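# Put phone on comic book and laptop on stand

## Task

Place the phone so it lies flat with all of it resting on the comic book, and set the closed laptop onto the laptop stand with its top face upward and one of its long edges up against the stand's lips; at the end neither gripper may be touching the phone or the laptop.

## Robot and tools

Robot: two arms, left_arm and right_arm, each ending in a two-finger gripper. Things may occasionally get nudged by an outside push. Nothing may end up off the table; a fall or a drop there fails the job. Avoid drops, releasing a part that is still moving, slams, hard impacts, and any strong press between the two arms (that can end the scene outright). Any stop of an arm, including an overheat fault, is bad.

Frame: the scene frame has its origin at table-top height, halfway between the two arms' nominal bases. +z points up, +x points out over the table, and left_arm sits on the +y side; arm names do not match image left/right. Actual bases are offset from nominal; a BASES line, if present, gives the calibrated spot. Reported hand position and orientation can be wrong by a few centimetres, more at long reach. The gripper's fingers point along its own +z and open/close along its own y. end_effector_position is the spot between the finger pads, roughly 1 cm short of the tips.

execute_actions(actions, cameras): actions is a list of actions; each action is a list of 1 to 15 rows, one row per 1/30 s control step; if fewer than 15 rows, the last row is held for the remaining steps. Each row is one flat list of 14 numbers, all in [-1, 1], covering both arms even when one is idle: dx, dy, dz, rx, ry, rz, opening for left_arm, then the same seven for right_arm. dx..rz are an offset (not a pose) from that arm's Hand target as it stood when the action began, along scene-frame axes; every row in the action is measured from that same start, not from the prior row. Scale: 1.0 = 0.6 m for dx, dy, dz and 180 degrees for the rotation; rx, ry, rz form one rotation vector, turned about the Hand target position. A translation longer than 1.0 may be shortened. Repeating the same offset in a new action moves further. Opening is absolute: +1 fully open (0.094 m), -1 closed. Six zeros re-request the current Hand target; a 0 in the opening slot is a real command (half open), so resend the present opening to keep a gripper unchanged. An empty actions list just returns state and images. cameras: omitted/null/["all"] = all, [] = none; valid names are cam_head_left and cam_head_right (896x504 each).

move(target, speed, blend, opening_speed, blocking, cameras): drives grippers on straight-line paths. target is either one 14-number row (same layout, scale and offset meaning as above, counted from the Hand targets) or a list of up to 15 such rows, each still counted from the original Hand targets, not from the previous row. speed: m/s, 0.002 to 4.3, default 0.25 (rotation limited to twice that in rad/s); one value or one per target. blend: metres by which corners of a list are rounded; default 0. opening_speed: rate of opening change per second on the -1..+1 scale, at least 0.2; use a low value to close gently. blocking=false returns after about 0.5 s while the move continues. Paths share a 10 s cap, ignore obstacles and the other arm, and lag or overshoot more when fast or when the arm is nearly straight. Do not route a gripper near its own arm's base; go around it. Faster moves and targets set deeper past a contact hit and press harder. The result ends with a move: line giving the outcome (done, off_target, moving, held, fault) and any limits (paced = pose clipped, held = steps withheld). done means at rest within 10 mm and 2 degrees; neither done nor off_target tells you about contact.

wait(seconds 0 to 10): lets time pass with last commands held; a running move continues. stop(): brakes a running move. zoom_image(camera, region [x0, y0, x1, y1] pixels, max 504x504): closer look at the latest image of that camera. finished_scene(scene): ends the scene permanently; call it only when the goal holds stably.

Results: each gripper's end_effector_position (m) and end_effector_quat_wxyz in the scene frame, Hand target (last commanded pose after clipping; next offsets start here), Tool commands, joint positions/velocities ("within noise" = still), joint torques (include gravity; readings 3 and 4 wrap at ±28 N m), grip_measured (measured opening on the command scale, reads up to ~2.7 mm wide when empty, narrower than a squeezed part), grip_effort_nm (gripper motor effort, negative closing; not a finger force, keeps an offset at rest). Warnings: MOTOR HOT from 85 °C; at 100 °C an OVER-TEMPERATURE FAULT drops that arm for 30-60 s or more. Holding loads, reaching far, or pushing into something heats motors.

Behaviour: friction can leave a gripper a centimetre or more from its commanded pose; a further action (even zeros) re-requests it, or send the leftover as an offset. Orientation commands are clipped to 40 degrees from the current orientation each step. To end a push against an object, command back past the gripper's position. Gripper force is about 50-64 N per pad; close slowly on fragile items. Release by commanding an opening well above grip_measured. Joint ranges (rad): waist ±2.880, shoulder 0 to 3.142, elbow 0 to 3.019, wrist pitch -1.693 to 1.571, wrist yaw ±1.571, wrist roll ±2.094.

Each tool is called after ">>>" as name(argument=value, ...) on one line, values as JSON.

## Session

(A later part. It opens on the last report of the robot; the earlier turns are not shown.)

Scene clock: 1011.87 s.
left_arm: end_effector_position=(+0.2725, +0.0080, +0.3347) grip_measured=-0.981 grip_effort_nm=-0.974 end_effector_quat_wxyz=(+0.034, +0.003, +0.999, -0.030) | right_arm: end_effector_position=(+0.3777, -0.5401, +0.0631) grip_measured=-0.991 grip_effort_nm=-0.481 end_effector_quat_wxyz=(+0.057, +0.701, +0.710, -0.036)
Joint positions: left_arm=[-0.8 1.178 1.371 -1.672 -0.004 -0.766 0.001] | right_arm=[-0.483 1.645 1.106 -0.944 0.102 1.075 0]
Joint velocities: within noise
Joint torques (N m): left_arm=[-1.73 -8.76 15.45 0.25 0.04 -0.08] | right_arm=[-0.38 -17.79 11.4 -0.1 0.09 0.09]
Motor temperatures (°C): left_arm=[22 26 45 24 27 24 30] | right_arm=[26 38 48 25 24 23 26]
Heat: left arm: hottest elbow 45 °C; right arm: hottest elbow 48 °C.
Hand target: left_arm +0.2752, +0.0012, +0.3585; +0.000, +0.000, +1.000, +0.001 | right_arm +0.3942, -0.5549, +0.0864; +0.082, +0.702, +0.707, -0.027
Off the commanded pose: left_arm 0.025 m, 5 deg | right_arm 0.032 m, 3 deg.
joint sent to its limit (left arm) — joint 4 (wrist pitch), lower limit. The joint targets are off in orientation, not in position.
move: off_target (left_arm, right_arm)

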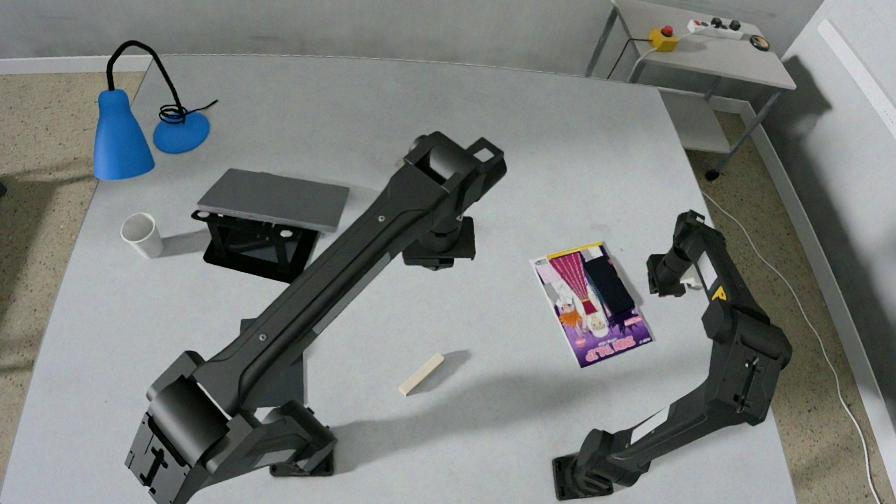

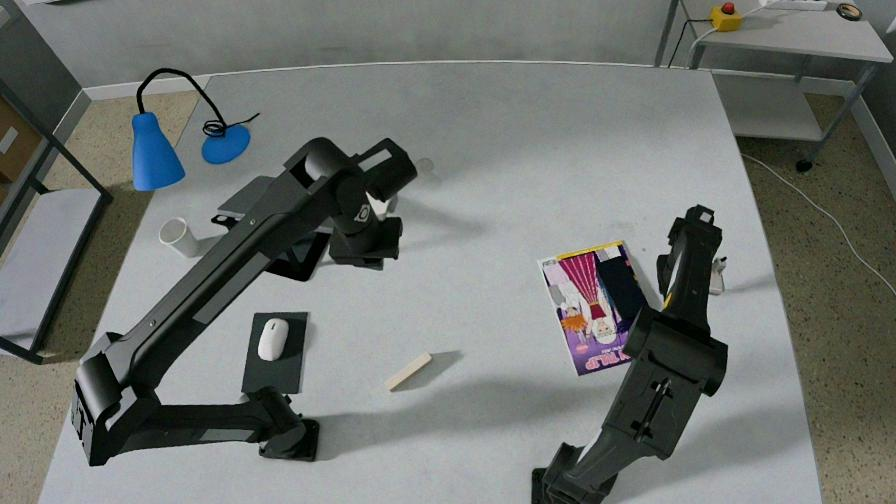

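>>> move(target=[[0.2,0.6,0,0,0,0,-1,0,0,0,0,0,0,-1],[0.2,0.6,-0.3,0,0,0,-1,0,0,0,0,0,0,-1],[0.38,0.6,-0.315,0,0,0,-1,0,0,0,0,0,0,-1]], speed=[0.35,0.2,0.06])

>>> zoom_image(camera="cam_head_right", region=[200, 160, 380, 290])

>>> zoom_image(camera="cam_head_left", region=[185, 160, 365, 290])

Scene clock: 1027.17 s.
left_arm: end_effector_position=(+0.4443, +0.3599, +0.1542) grip_measured=-0.981 grip_effort_nm=-0.979 end_effector_quat_wxyz=(-0.060, -0.007, +0.998, -0.013) | right_arm: end_effector_position=(+0.3777, -0.5401, +0.0631) grip_measured=-0.991 grip_effort_nm=-0.481 end_effector_quat_wxyz=(+0.057, +0.701, +0.710, -0.036)
Joint positions: left_arm=[0.246 1.582 1.29 -1.4 -0.006 0.261 0.001] | right_arm=[-0.483 1.645 1.106 -0.944 0.102 1.075 0]
Joint velocities: within noise
Joint torques (N m): left_arm=[-3.25 -11.63 19.07 2.07 0.28 -0.18] | right_arm=[-0.5 -17.79 11.41 -0.05 0.09 0.08]
Motor temperatures (°C): left_arm=[22 26 45 24 27 24 30] | right_arm=[26 38 48 25 24 23 26]
Heat: left arm: hottest elbow 45 °C; right arm: hottest elbow 48 °C.
Hand target: left_arm +0.5032, +0.3610, +0.1697; +0.000, +0.000, +1.000, +0.001 | right_arm +0.3942, -0.5549, +0.0864; +0.082, +0.702, +0.707, -0.027
Off the commanded pose: left_arm 0.061 m, 7 deg | right_arm 0.032 m, 3 deg.
move: off_target (left_arm, right_arm)

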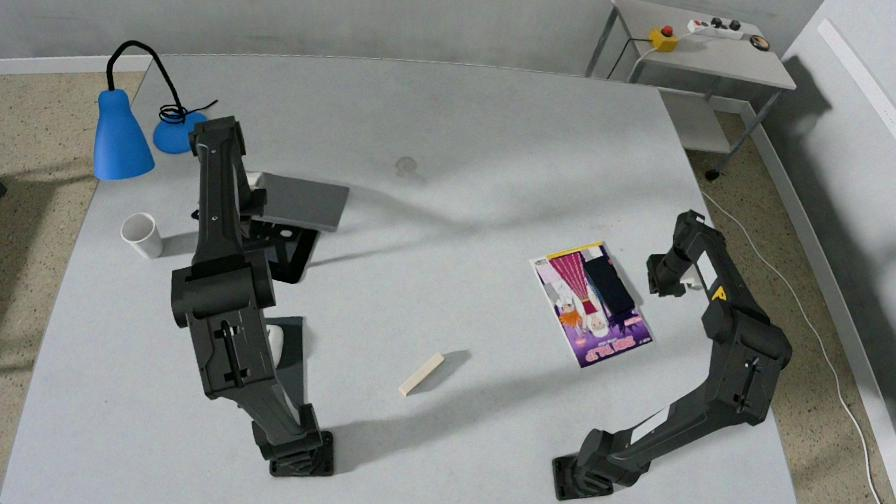

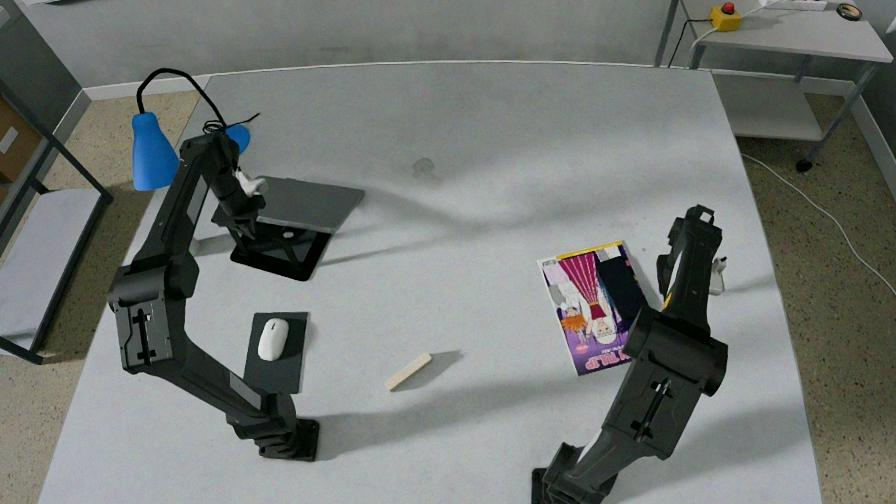

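Scaled by 2.800.

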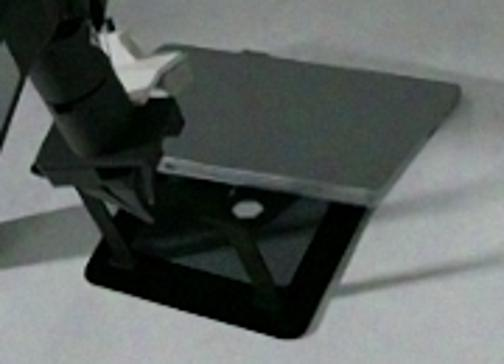

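Scaled by 2.800.

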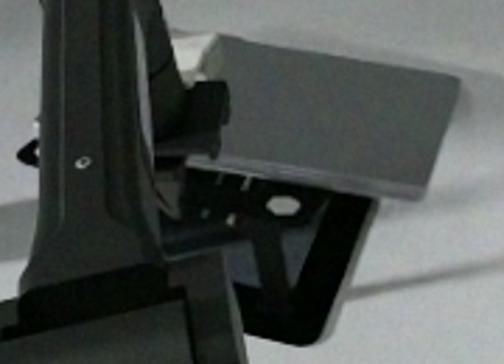

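>>> move(target=[[0.05,0.01,0.0,0,0,0,-1,0,0,0,0,0,0,-1],[0.1,0.01,-0.01,0,0,0,-1,0,0,0,0,0,0,-1]], speed=[0.08,0.06])

>>> zoom_image(camera="cam_head_right", region=[200, 160, 380, 290])

>>> zoom_image(camera="cam_head_left", region=[185, 160, 365, 290])

Scene clock: 1033.70 s.
left_arm: end_effector_position=(+0.5390, +0.3688, +0.1438) grip_measured=-0.981 grip_effort_nm=-0.984 end_effector_quat_wxyz=(-0.027, -0.001, +1.000, -0.006) | right_arm: end_effector_position=(+0.3777, -0.5401, +0.0631) grip_measured=-0.991 grip_effort_nm=-0.481 end_effector_quat_wxyz=(+0.057, +0.701, +0.710, -0.036)
Joint positions: left_arm=[0.215 1.782 1.525 -1.367 -0.002 0.241 0.001] | right_arm=[-0.483 1.645 1.106 -0.944 0.102 1.075 0]
Joint velocities: within noise
Joint torques (N m): left_arm=[-2.73 -17.55 15.8 0.12 0.07 -0.08] | right_arm=[-0.44 -17.73 11.37 -0.09 0.09 0.09]
Motor temperatures (°C): left_arm=[22 26 47 24 27 24 30] | right_arm=[26 38 48 25 24 23 26]
Heat: left arm: hottest elbow 47 °C; right arm: hottest elbow 48 °C.
Hand target: left_arm +0.5632, +0.3670, +0.1635; +0.000, +0.000, +1.000, +0.001 | right_arm +0.3942, -0.5549, +0.0864; +0.082, +0.702, +0.707, -0.027
Off the commanded pose: left_arm 0.031 m, 3 deg | right_arm 0.032 m, 3 deg.
move: off_target (left_arm, right_arm)

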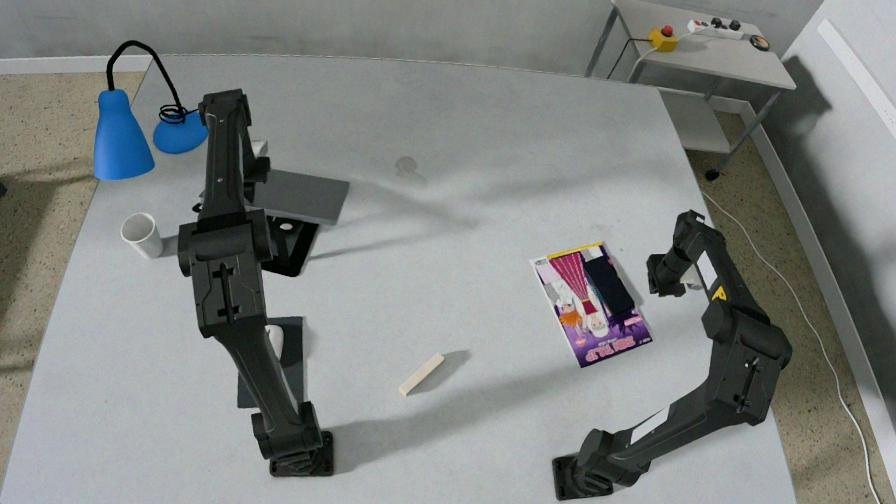

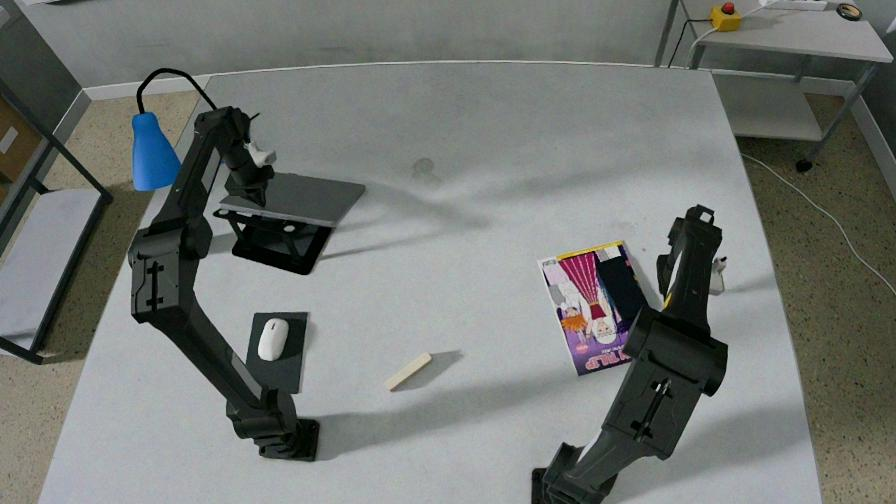

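Scaled by 2.800.

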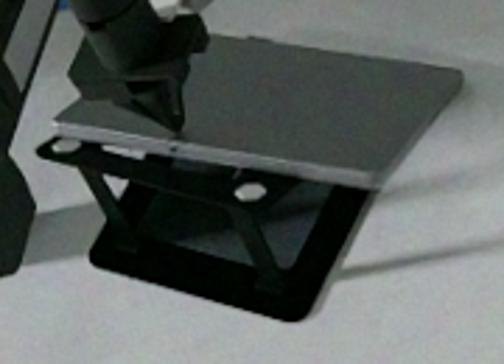

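Scaled by 2.800.

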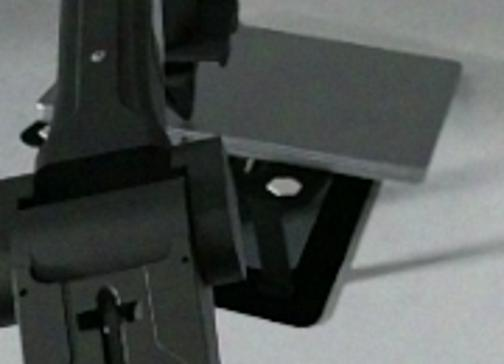

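>>> move(target=[[0,0,0.06,0,0,0,-1,0,0,0,0,0,0,-1],[-0.13,0.01,0.06,0,0,0,-1,0,0,0,0,0,0,-1],[-0.13,0.01,-0.025,0,0,0,-1,0,0,0,0,0,0,-1]], speed=[0.15,0.15,0.1])

>>> zoom_image(camera="cam_head_right", region=[200, 160, 380, 290])

Scene clock: 1039.23 s.
left_arm: end_effector_position=(+0.4864, +0.3678, +0.1560) grip_measured=-0.981 grip_effort_nm=-0.979 end_effector_quat_wxyz=(+0.003, +0.001, +1.000, +0.002) | right_arm: end_effector_position=(+0.3777, -0.5401, +0.0631) grip_measured=-0.991 grip_effort_nm=-0.481 end_effector_quat_wxyz=(+0.057, +0.701, +0.710, -0.036)
Joint positions: left_arm=[0.24 1.608 1.33 -1.287 -0.002 0.27 0.001] | right_arm=[-0.483 1.645 1.106 -0.944 0.102 1.075 0]
Joint velocities: within noise
Joint torques (N m): left_arm=[-1.14 -15.15 8.92 0.76 0.02 0.07] | right_arm=[-0.44 -17.85 11.43 -0.1 0.09 0.09]
Motor temperatures (°C): left_arm=[22 26 47 24 27 24 30] | right_arm=[26 38 49 25 24 23 26]
Heat: left arm: hottest elbow 47 °C; right arm: hottest elbow 49 °C.
Hand target: left_arm +0.4851, +0.3731, +0.1484; +0.000, +0.000, +1.000, +0.001 | right_arm +0.3942, -0.5549, +0.0864; +0.082, +0.702, +0.707, -0.027
Off the commanded pose: left_arm 0.009 m, 0 deg | right_arm 0.032 m, 3 deg.
move: off_target (right_arm)

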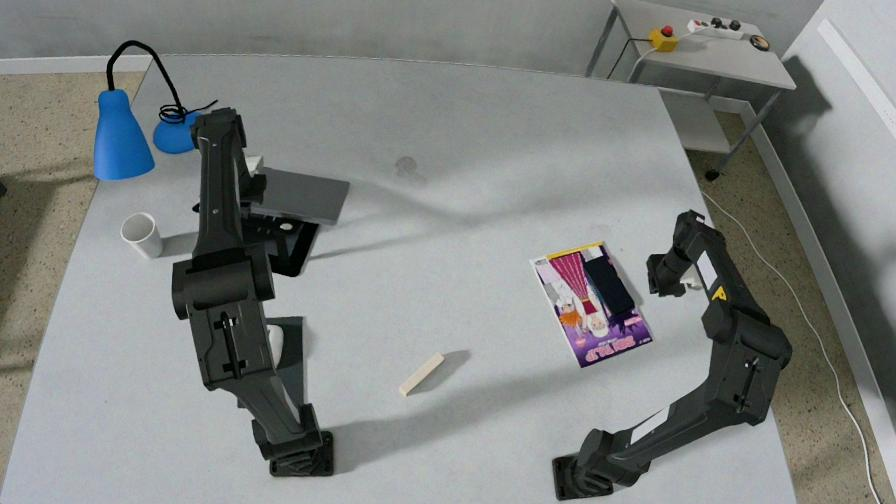

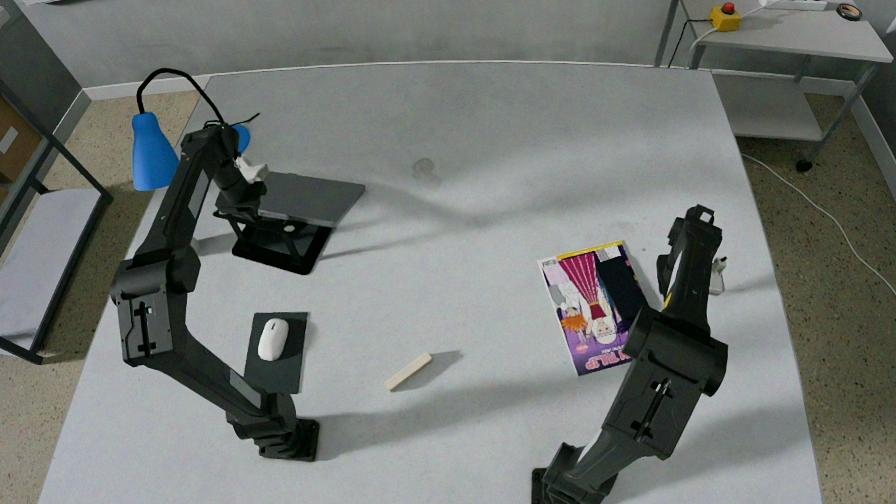

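Scaled by 2.800.

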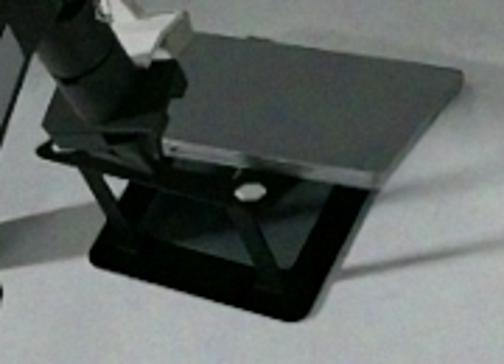

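>>> move(target=[[0.06,-0.01,0.0,0,0,0,-1,0,0,0,0,0,0,-1],[0.12,-0.01,-0.0,0,0,0,-1,0,0,0,0,0,0,-1]], speed=[0.06,0.05])

>>> zoom_image(camera="cam_head_right", region=[200, 160, 380, 290])

>>> zoom_image(camera="cam_head_left", region=[185, 160, 365, 290])

Scene clock: 1044.67 s.
left_arm: end_effector_position=(+0.5120, +0.3715, +0.1390) grip_measured=-0.981 grip_effort_nm=-0.979 end_effector_quat_wxyz=(-0.042, -0.006, +0.999, -0.003) | right_arm: end_effector_position=(+0.3777, -0.5401, +0.0631) grip_measured=-0.991 grip_effort_nm=-0.481 end_effector_quat_wxyz=(+0.057, +0.701, +0.710, -0.036)
Joint positions: left_arm=[0.228 1.739 1.451 -1.366 -0.015 0.244 0.001] | right_arm=[-0.483 1.645 1.106 -0.944 0.102 1.075 0]
Joint velocities: within noise
Joint torques (N m): left_arm=[-3.72 -14.27 17.55 1.43 0.62 -0.11] | right_arm=[-0.38 -17.73 11.4 -0.08 0.09 0.08]
Motor temperatures (°C): left_arm=[22 27 46 24 27 24 30] | right_arm=[26 38 49 25 24 23 26]
Heat: left arm: hottest elbow 46 °C; right arm: hottest elbow 49 °C.
Hand target: left_arm +0.5573, +0.3672, +0.1487; +0.000, +0.000, +1.000, +0.001 | right_arm +0.3942, -0.5549, +0.0864; +0.082, +0.702, +0.707, -0.027
Off the commanded pose: left_arm 0.046 m, 5 deg | right_arm 0.032 m, 3 deg.
move: off_target (left_arm, right_arm)

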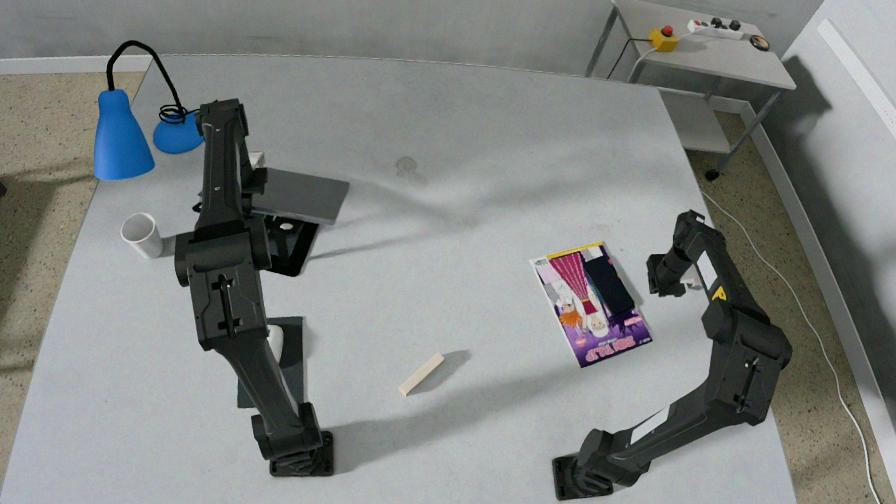

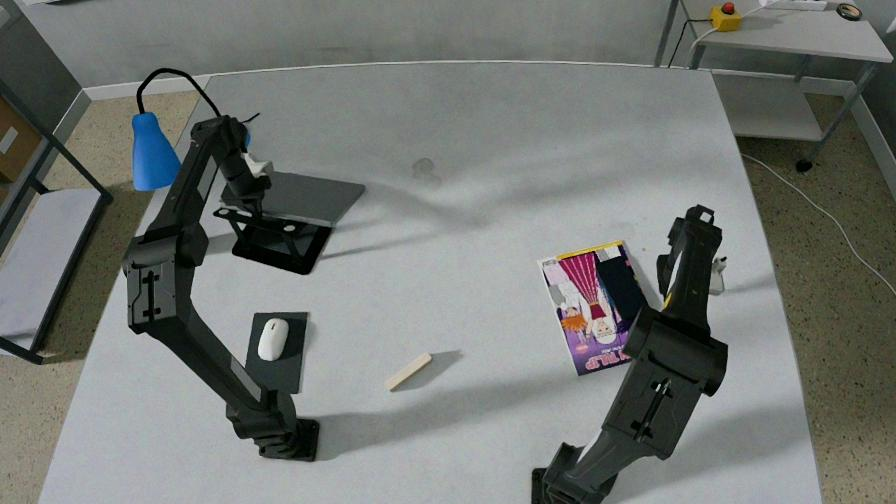

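Scaled by 2.800.

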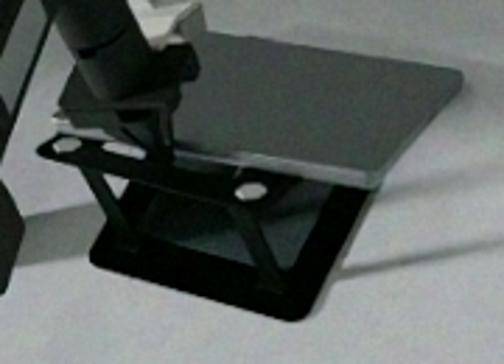

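Scaled by 2.800.

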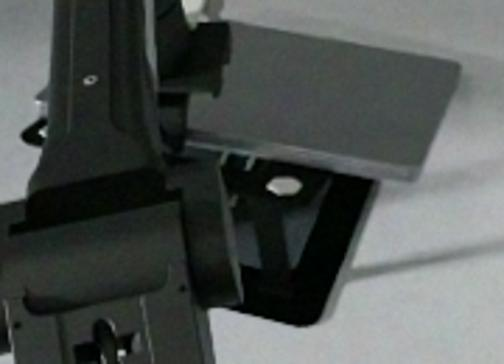

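>>> move(target=[[0.05,0,0.01,0,0,0,-1,0,0,0,0,0,0,-1],[0.08,0,0.01,0,0,0,-1,0,0,0,0,0,0,-1]], speed=[0.05,0.05])

>>> zoom_image(camera="cam_head_right", region=[200, 160, 380, 290])

>>> zoom_image(camera="cam_head_left", region=[185, 160, 365, 290])

Scene clock: 1048.50 s.
left_arm: end_effector_position=(+0.5563, +0.3819, +0.1363) grip_measured=-0.981 grip_effort_nm=-0.984 end_effector_quat_wxyz=(-0.051, -0.014, +0.999, -0.004) | right_arm: end_effector_position=(+0.3777, -0.5401, +0.0631) grip_measured=-0.991 grip_effort_nm=-0.481 end_effector_quat_wxyz=(+0.057, +0.701, +0.710, -0.036)
Joint positions: left_arm=[0.226 1.868 1.626 -1.429 -0.016 0.225 0.001] | right_arm=[-0.483 1.645 1.106 -0.944 0.102 1.075 0]
Joint velocities: within noise
Joint torques (N m): left_arm=[-4.19 -17.32 18.37 1.29 0.65 -0.09] | right_arm=[-0.38 -17.73 11.4 -0.08 0.09 0.09]
Motor temperatures (°C): left_arm=[22 27 46 24 27 24 30] | right_arm=[26 38 49 25 24 23 26]
Heat: left arm: hottest elbow 46 °C; right arm: hottest elbow 49 °C.
Hand target: left_arm +0.6052, +0.3671, +0.1545; +0.000, +0.000, +1.000, +0.001 | right_arm +0.3942, -0.5549, +0.0864; +0.082, +0.702, +0.707, -0.027
Off the commanded pose: left_arm 0.054 m, 6 deg | right_arm 0.032 m, 3 deg.
move: off_target (left_arm, right_arm)

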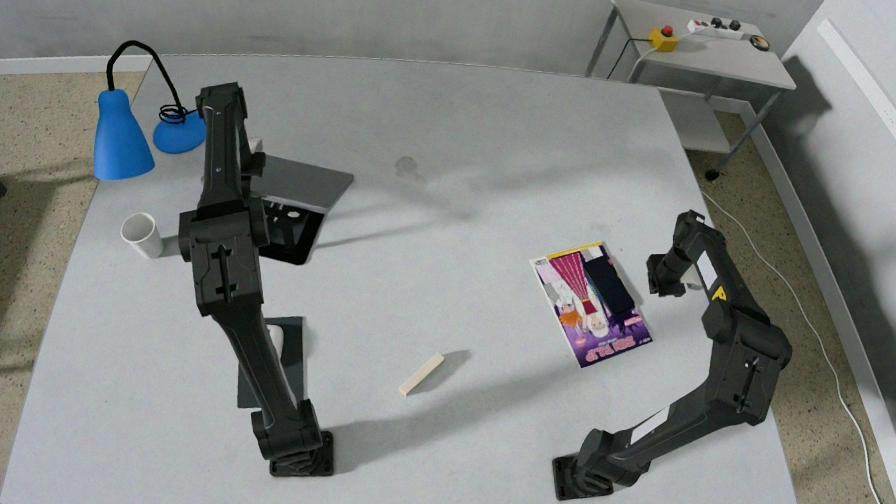

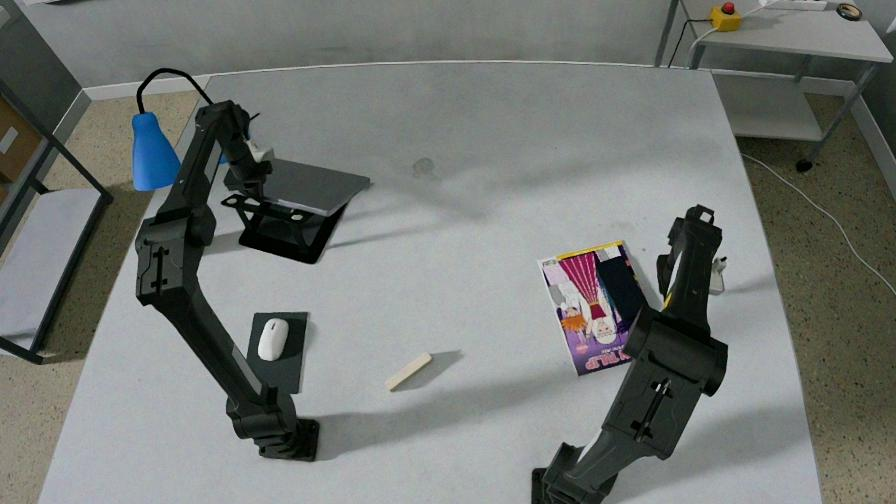

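Scaled by 2.800.

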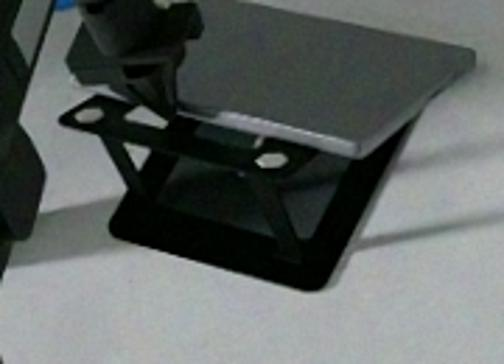

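Scaled by 2.800.

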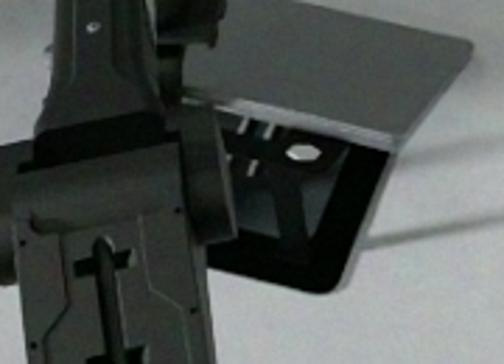

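>>> move(target=[[-0.13,0,0.05,0,0,0,-1,0,0,0,0,0,0,-1],[-0.2,-0.1,0.3,0,0,0,-1,0,0,0.2,0,0,0,-1],[-0.55,-0.55,0.3,0,0,0,-1,0,0,0.2,0,0,0,-1]], speed=[0.15,0.3,0.35])

>>> zoom_image(camera="cam_head_right", region=[200, 130, 380, 270])

>>> zoom_image(camera="cam_head_left", region=[185, 130, 365, 270])

>>> zoom_image(camera="cam_head_left", region=[520, 230, 670, 380])

>>> zoom_image(camera="cam_head_right", region=[530, 230, 680, 380])

Scene clock: 1056.33 s.
left_arm: end_effector_position=(+0.2800, +0.0373, +0.3346) grip_measured=-0.981 grip_effort_nm=-0.974 end_effector_quat_wxyz=(+0.039, +0.001, +0.999, -0.032) | right_arm: end_effector_position=(+0.3827, -0.5427, +0.1889) grip_measured=-0.991 grip_effort_nm=-0.476 end_effector_quat_wxyz=(+0.066, +0.701, +0.710, -0.033)
Joint positions: left_arm=[-0.716 1.137 1.339 -1.672 0 -0.687 0.001] | right_arm=[-0.483 1.527 1.318 -1.255 0.102 1.075 0]
Joint velocities: within noise
Joint torques (N m): left_arm=[-2.02 -8.47 9.77 0.42 -0.12 -0.05] | right_arm=[-0.38 -15.44 12.66 -0.03 0.09 0.09]
Motor temperatures (°C): left_arm=[22 27 47 24 27 24 30] | right_arm=[26 38 49 25 24 23 26]
Heat: left arm: hottest elbow 47 °C; right arm: hottest elbow 49 °C.
Hand target: left_arm +0.2752, +0.0370, +0.3346; +0.000, +0.000, +1.000, +0.000 | right_arm +0.3942, -0.5549, +0.2064; +0.082, +0.702, +0.707, -0.027
Off the commanded pose: left_arm 0.005 m, 6 deg | right_arm 0.024 m, 2 deg.
joint sent to its limit (left arm) — joint 4 (wrist pitch), lower limit. The joint targets are off in orientation, not in position.
move: off_target (left_arm, right_arm)

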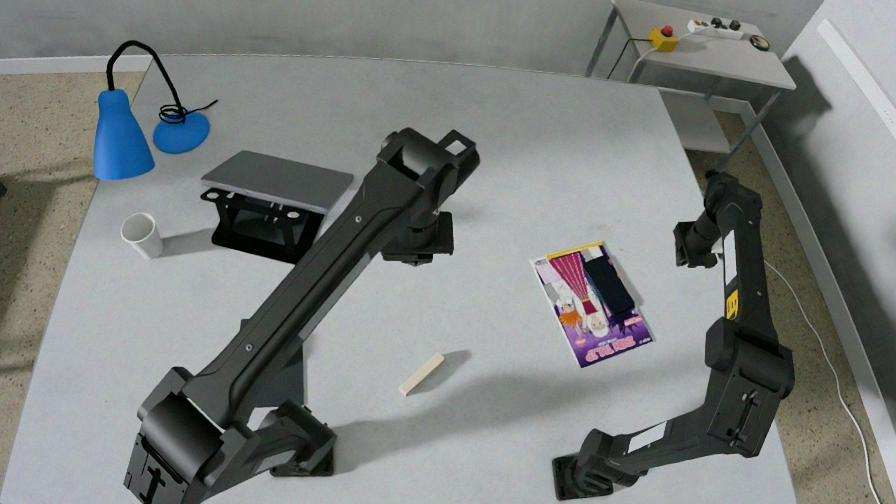

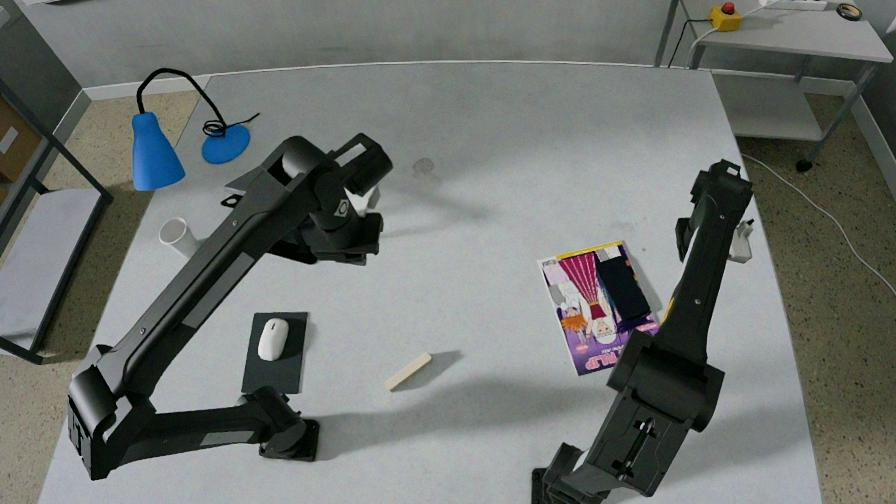

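Scaled by 2.800.

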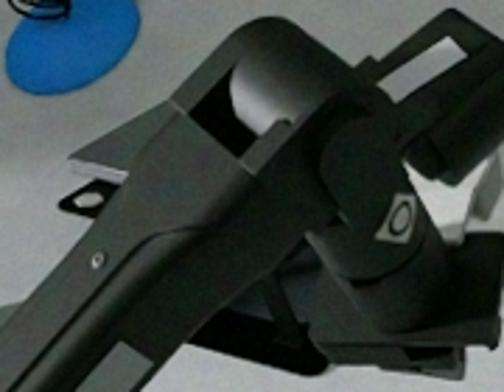

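Scaled by 2.800.

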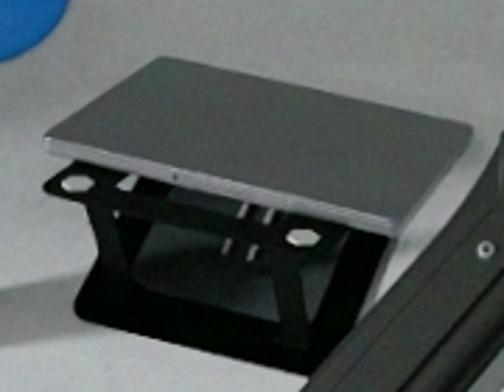

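Scaled by 3.360.

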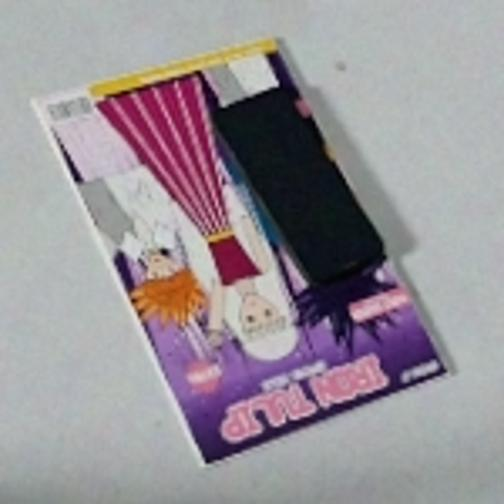

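Scaled by 3.360.

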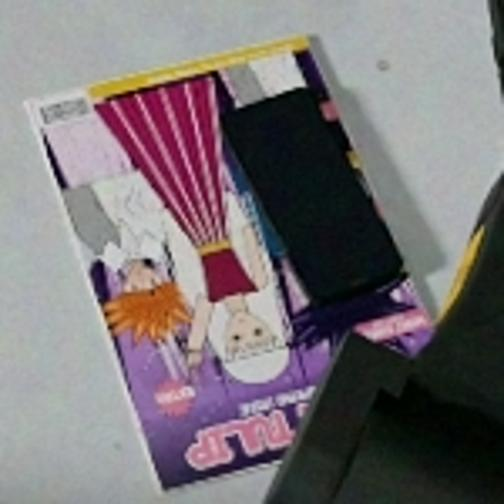

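>>> move(target=[[0.45,0.35,0,0,0,0,-1,0,0,0,0,0,0,-1],[0.55,0.35,-0.18,0,0,0,-1,0,0,0,0,0,0,-1],[0.55,0.35,-0.42,0,0,0,-1,0,0,0,0,0,0,-1]], speed=[0.3,0.2,0.08])

>>> move(target=[[0,0,0.2,0,0,0,-1,0,0,0,0,0,0,-1],[0,0.2,0.2,0,0,0,-1,0,0,0,0,0,0,-1],[0,0.2,0,0,0,0,-1,0,0,0,0,0,0,-1]], speed=[0.2,0.2,0.08])

>>> zoom_image(camera="cam_head_right", region=[200, 130, 400, 290])

Scene clock: 1066.60 s.
left_arm: end_effector_position=(+0.6105, +0.2456, +0.1030) grip_measured=-0.981 grip_effort_nm=-0.979 end_effector_quat_wxyz=(+0.016, -0.003, +1.000, +0.001) | right_arm: end_effector_position=(+0.3827, -0.5427, +0.1889) grip_measured=-0.991 grip_effort_nm=-0.481 end_effector_quat_wxyz=(+0.066, +0.701, +0.710, -0.033)
Joint positions: left_arm=[-0.023 1.9 1.586 -1.224 -0.001 -0.001 0.001] | right_arm=[-0.483 1.527 1.318 -1.255 0.102 1.075 0]
Joint velocities: within noise
Joint torques (N m): left_arm=[-1.73 -18.37 7.76 0.92 -0.01 0.14] | right_arm=[-0.44 -15.56 12.67 -0.05 0.09 0.09]
Motor temperatures (°C): left_arm=[22 27 45 24 27 24 30] | right_arm=[26 38 52 25 24 23 26]
Heat: left arm: hottest elbow 45 °C; right arm: hottest elbow 52 °C.
Hand target: left_arm +0.6052, +0.2470, +0.0825; +0.000, +0.001, +1.000, +0.001 | right_arm +0.3942, -0.5549, +0.2064; +0.082, +0.702, +0.707, -0.027
Off the commanded pose: left_arm 0.021 m, 2 deg | right_arm 0.024 m, 2 deg.
move: off_target (left_arm, right_arm)

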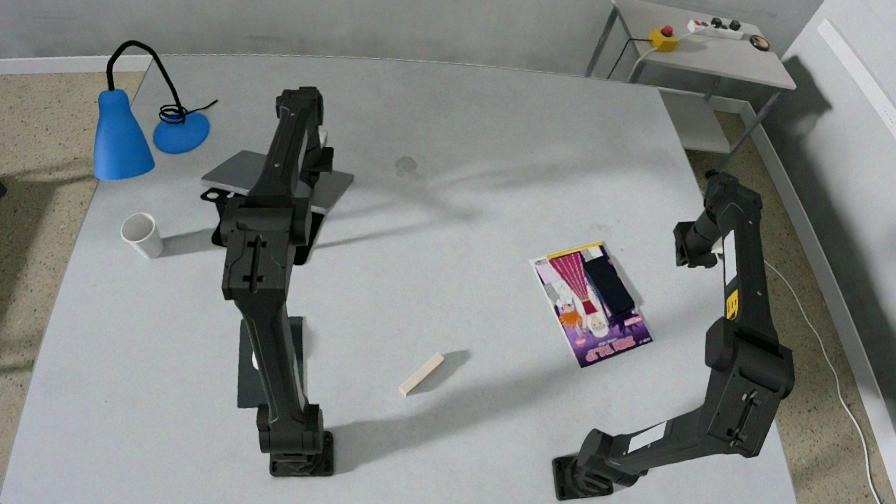

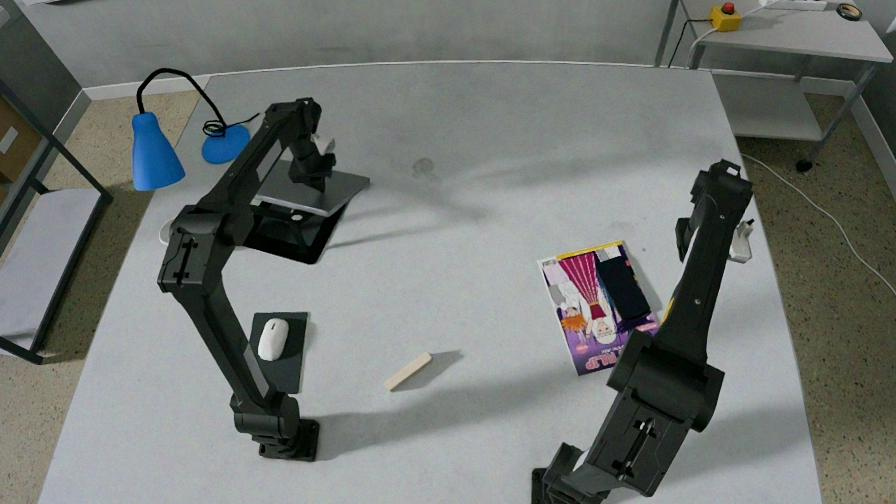

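Scene clock: 1069.97 s.
left_arm: end_effector_position=(+0.6154, +0.3700, +0.1170) grip_measured=-0.981 grip_effort_nm=-0.974 end_effector_quat_wxyz=(+0.030, -0.005, +1.000, +0.006) | right_arm: end_effector_position=(+0.3827, -0.5427, +0.1889) grip_measured=-0.991 grip_effort_nm=-0.481 end_effector_quat_wxyz=(+0.066, +0.701, +0.710, -0.033)
Joint positions: left_arm=[0.187 1.919 1.651 -1.242 0.001 0.204 0.001] | right_arm=[-0.483 1.527 1.318 -1.255 0.102 1.075 0]
Joint velocities: within noise
Joint torques (N m): left_arm=[-1.67 -17.32 6.64 0.59 -0.09 0.1] | right_arm=[-0.44 -15.56 12.66 -0.03 0.09 0.09]
Motor temperatures (°C): left_arm=[22 27 45 24 27 24 30] | right_arm=[26 38 52 25 24 23 26]
Heat: left arm: hottest elbow 45 °C; right arm: hottest elbow 52 °C.
Hand target: left_arm +0.6053, +0.3670, +0.0827; +0.000, +0.000, +1.000, +0.001 | right_arm +0.3942, -0.5549, +0.2064; +0.082, +0.702, +0.707, -0.027
Off the commanded pose: left_arm 0.036 m, 4 deg | right_arm 0.024 m, 2 deg.
move: off_target (left_arm, right_arm)

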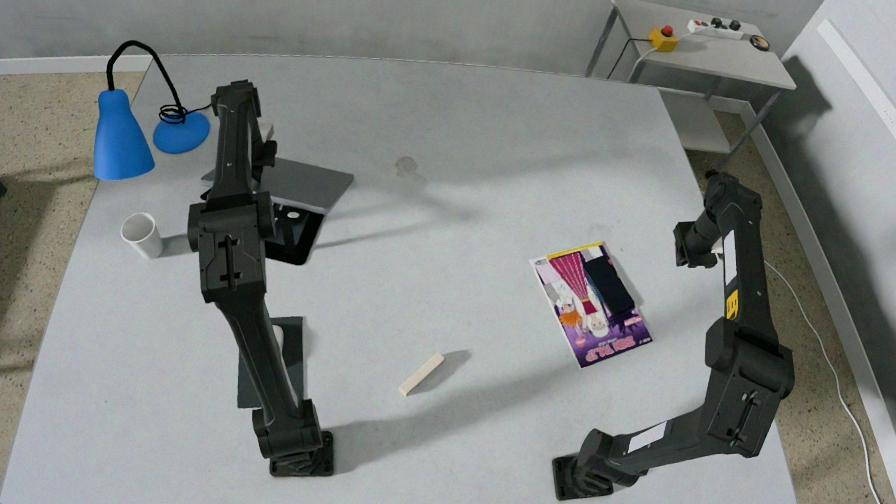

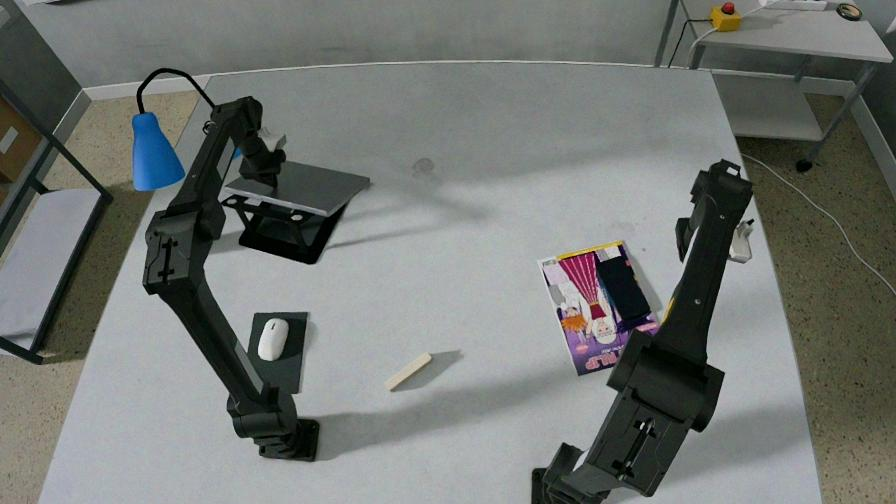

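Scaled by 2.520.

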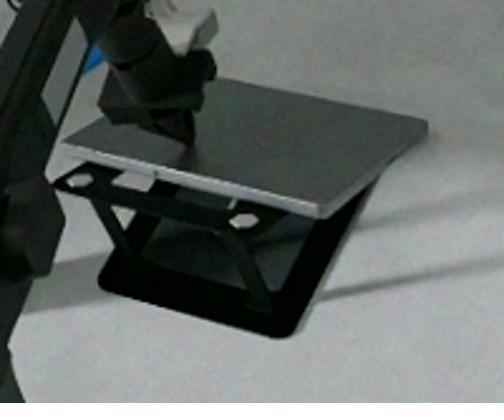

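>>> move(target=[[0.0,0,0.1,0,0,0,-1,0,0,0,0,0,0,-1],[0.12,-0.1,0.1,0,0,0,-1,0,0,0,0,0,0,-1],[0.12,-0.1,-0.07,0,0,0,-1,0,0,0,0,0,0,-1]], speed=[0.2,0.2,0.08])

>>> zoom_image(camera="cam_head_right", region=[200, 130, 400, 290])

Scene clock: 1076.10 s.
left_arm: end_effector_position=(+0.6858, +0.3049, +0.0718) grip_measured=-0.981 grip_effort_nm=-0.979 end_effector_quat_wxyz=(+0.024, +0.007, +1.000, +0.002) | right_arm: end_effector_position=(+0.3827, -0.5427, +0.1889) grip_measured=-0.991 grip_effort_nm=-0.486 end_effector_quat_wxyz=(+0.066, +0.701, +0.710, -0.033)
Joint positions: left_arm=[0.067 2.12 1.853 -1.255 0.001 0.11 0.001] | right_arm=[-0.483 1.527 1.318 -1.255 0.102 1.075 0]
Joint velocities: within noise
Joint torques (N m): left_arm=[-1.2 -19.9 7.43 0.8 -0.1 -0.08] | right_arm=[-0.38 -15.5 12.64 -0.05 0.09 0.08]
Motor temperatures (°C): left_arm=[22 27 45 24 27 24 30] | right_arm=[26 38 53 25 24 23 26]
Heat: left arm: hottest elbow 45 °C; right arm: hottest elbow 53 °C.
Hand target: left_arm +0.6773, +0.3071, +0.0407; +0.000, +0.000, +1.000, +0.001 | right_arm +0.3942, -0.5549, +0.2064; +0.082, +0.702, +0.707, -0.027
Off the commanded pose: left_arm 0.032 m, 3 deg | right_arm 0.024 m, 2 deg.
move: off_target (left_arm, right_arm)

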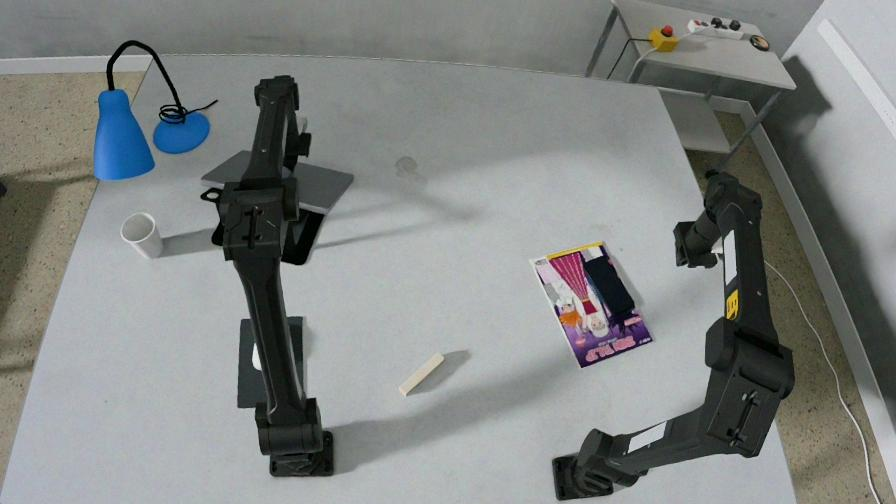

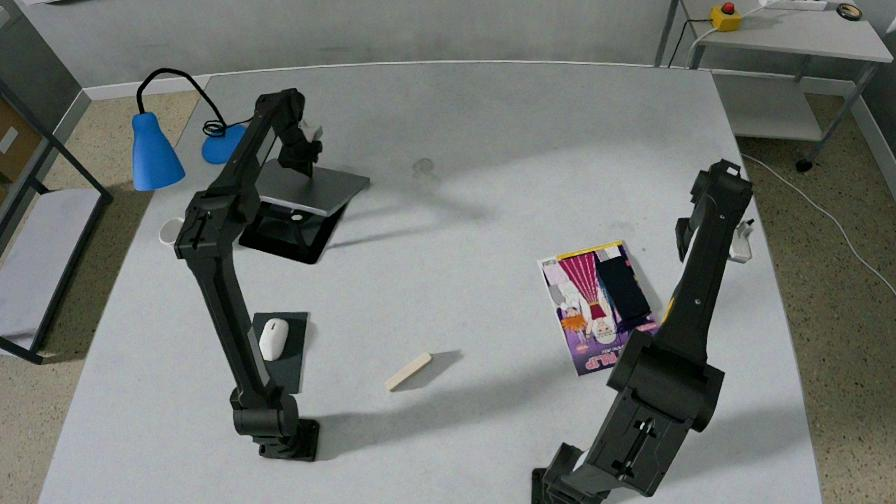

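Scaled by 2.520.

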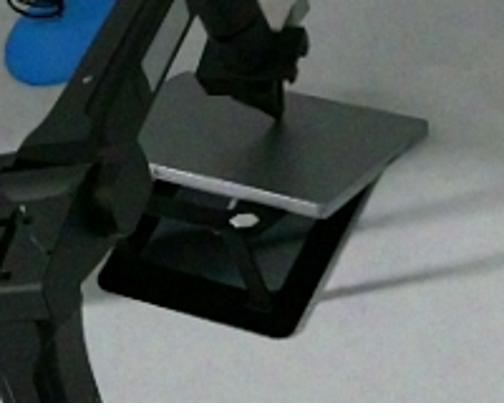

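>>> move(target=[[0.0,0,0.43,0,0,0,-1,0,0,0,0,0,0,-1],[-0.35,0.09,0.45,0.1378,-0.1754,-0.5563,-0.1,0,0,0,0,0,0,-1],[-0.28,0.0765,0.269,0.1378,-0.1754,-0.5563,-0.1,0,0,0,0,0,0,-1]], speed=[0.2,0.35,0.15])

>>> zoom_image(camera="cam_head_right", region=[200, 130, 380, 270])

>>> zoom_image(camera="cam_head_left", region=[185, 130, 365, 270])

Scene clock: 1101.83 s.
left_arm: end_effector_position=(+0.5055, +0.3584, +0.2042) grip_measured=-0.102 grip_effort_nm=0.129 end_effector_quat_wxyz=(+0.235, +0.750, +0.591, +0.184) | right_arm: end_effector_position=(+0.3827, -0.5427, +0.1889) grip_measured=-0.991 grip_effort_nm=-0.481 end_effector_quat_wxyz=(+0.066, +0.701, +0.710, -0.033)
Joint positions: left_arm=[0.323 1.337 1.058 -0.77 0.322 2.072 0.042] | right_arm=[-0.483 1.527 1.318 -1.255 0.102 1.075 0]
Joint velocities: within noise
Joint torques (N m): left_arm=[-3.37 -12.34 10.02 1.61 0.11 -0.14] | right_arm=[-0.32 -15.5 12.64 -0.05 0.09 0.09]
Motor temperatures (°C): left_arm=[22 28 42 24 27 24 30] | right_arm=[26 38 55 25 24 23 26]
Heat: left arm: hottest elbow 42 °C; right arm: hottest elbow 55 °C.
Hand target: left_arm +0.5092, +0.3530, +0.2019; +0.237, +0.750, +0.588, +0.186 | right_arm +0.3942, -0.5549, +0.2064; +0.082, +0.702, +0.707, -0.027
Off the commanded pose: left_arm 0.007 m, 0 deg | right_arm 0.024 m, 2 deg.
move: off_target (right_arm)

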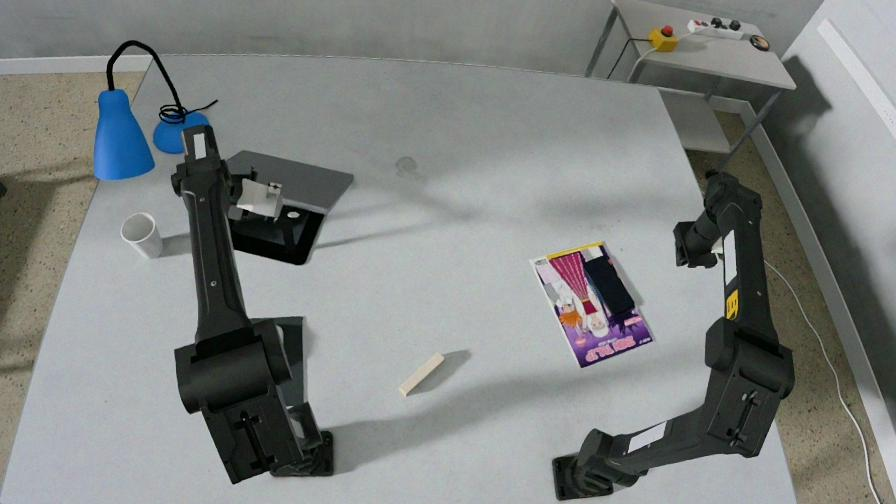

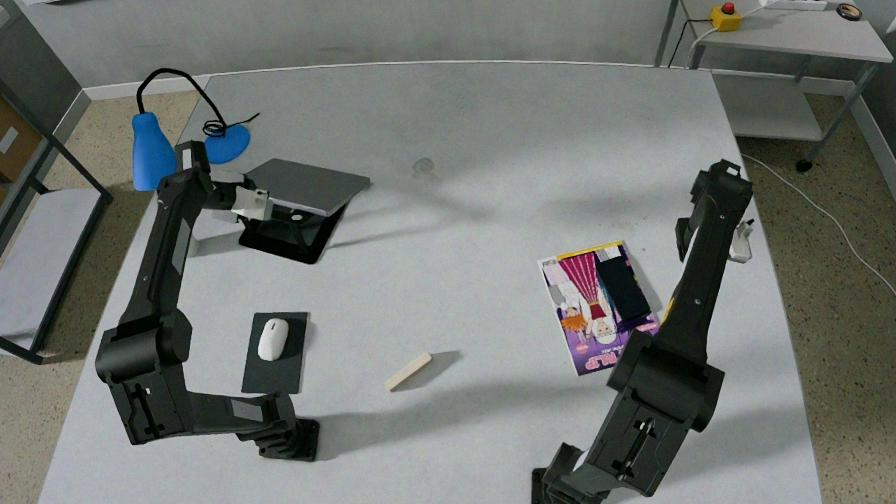

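Scaled by 2.800.

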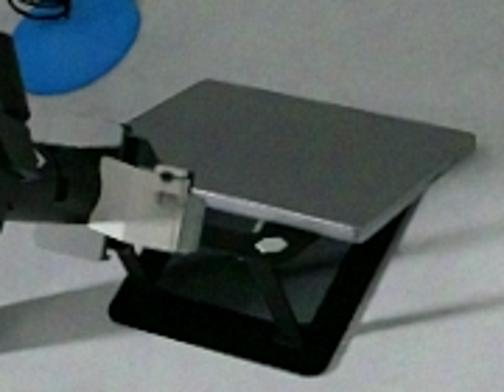

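Scaled by 2.800.

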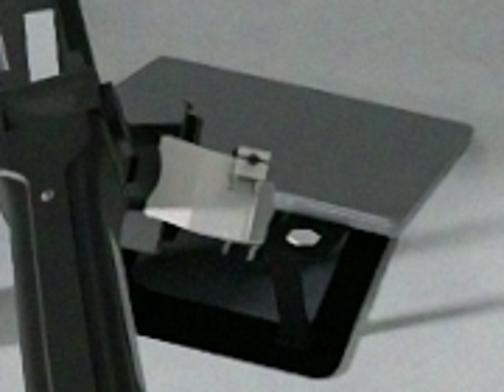

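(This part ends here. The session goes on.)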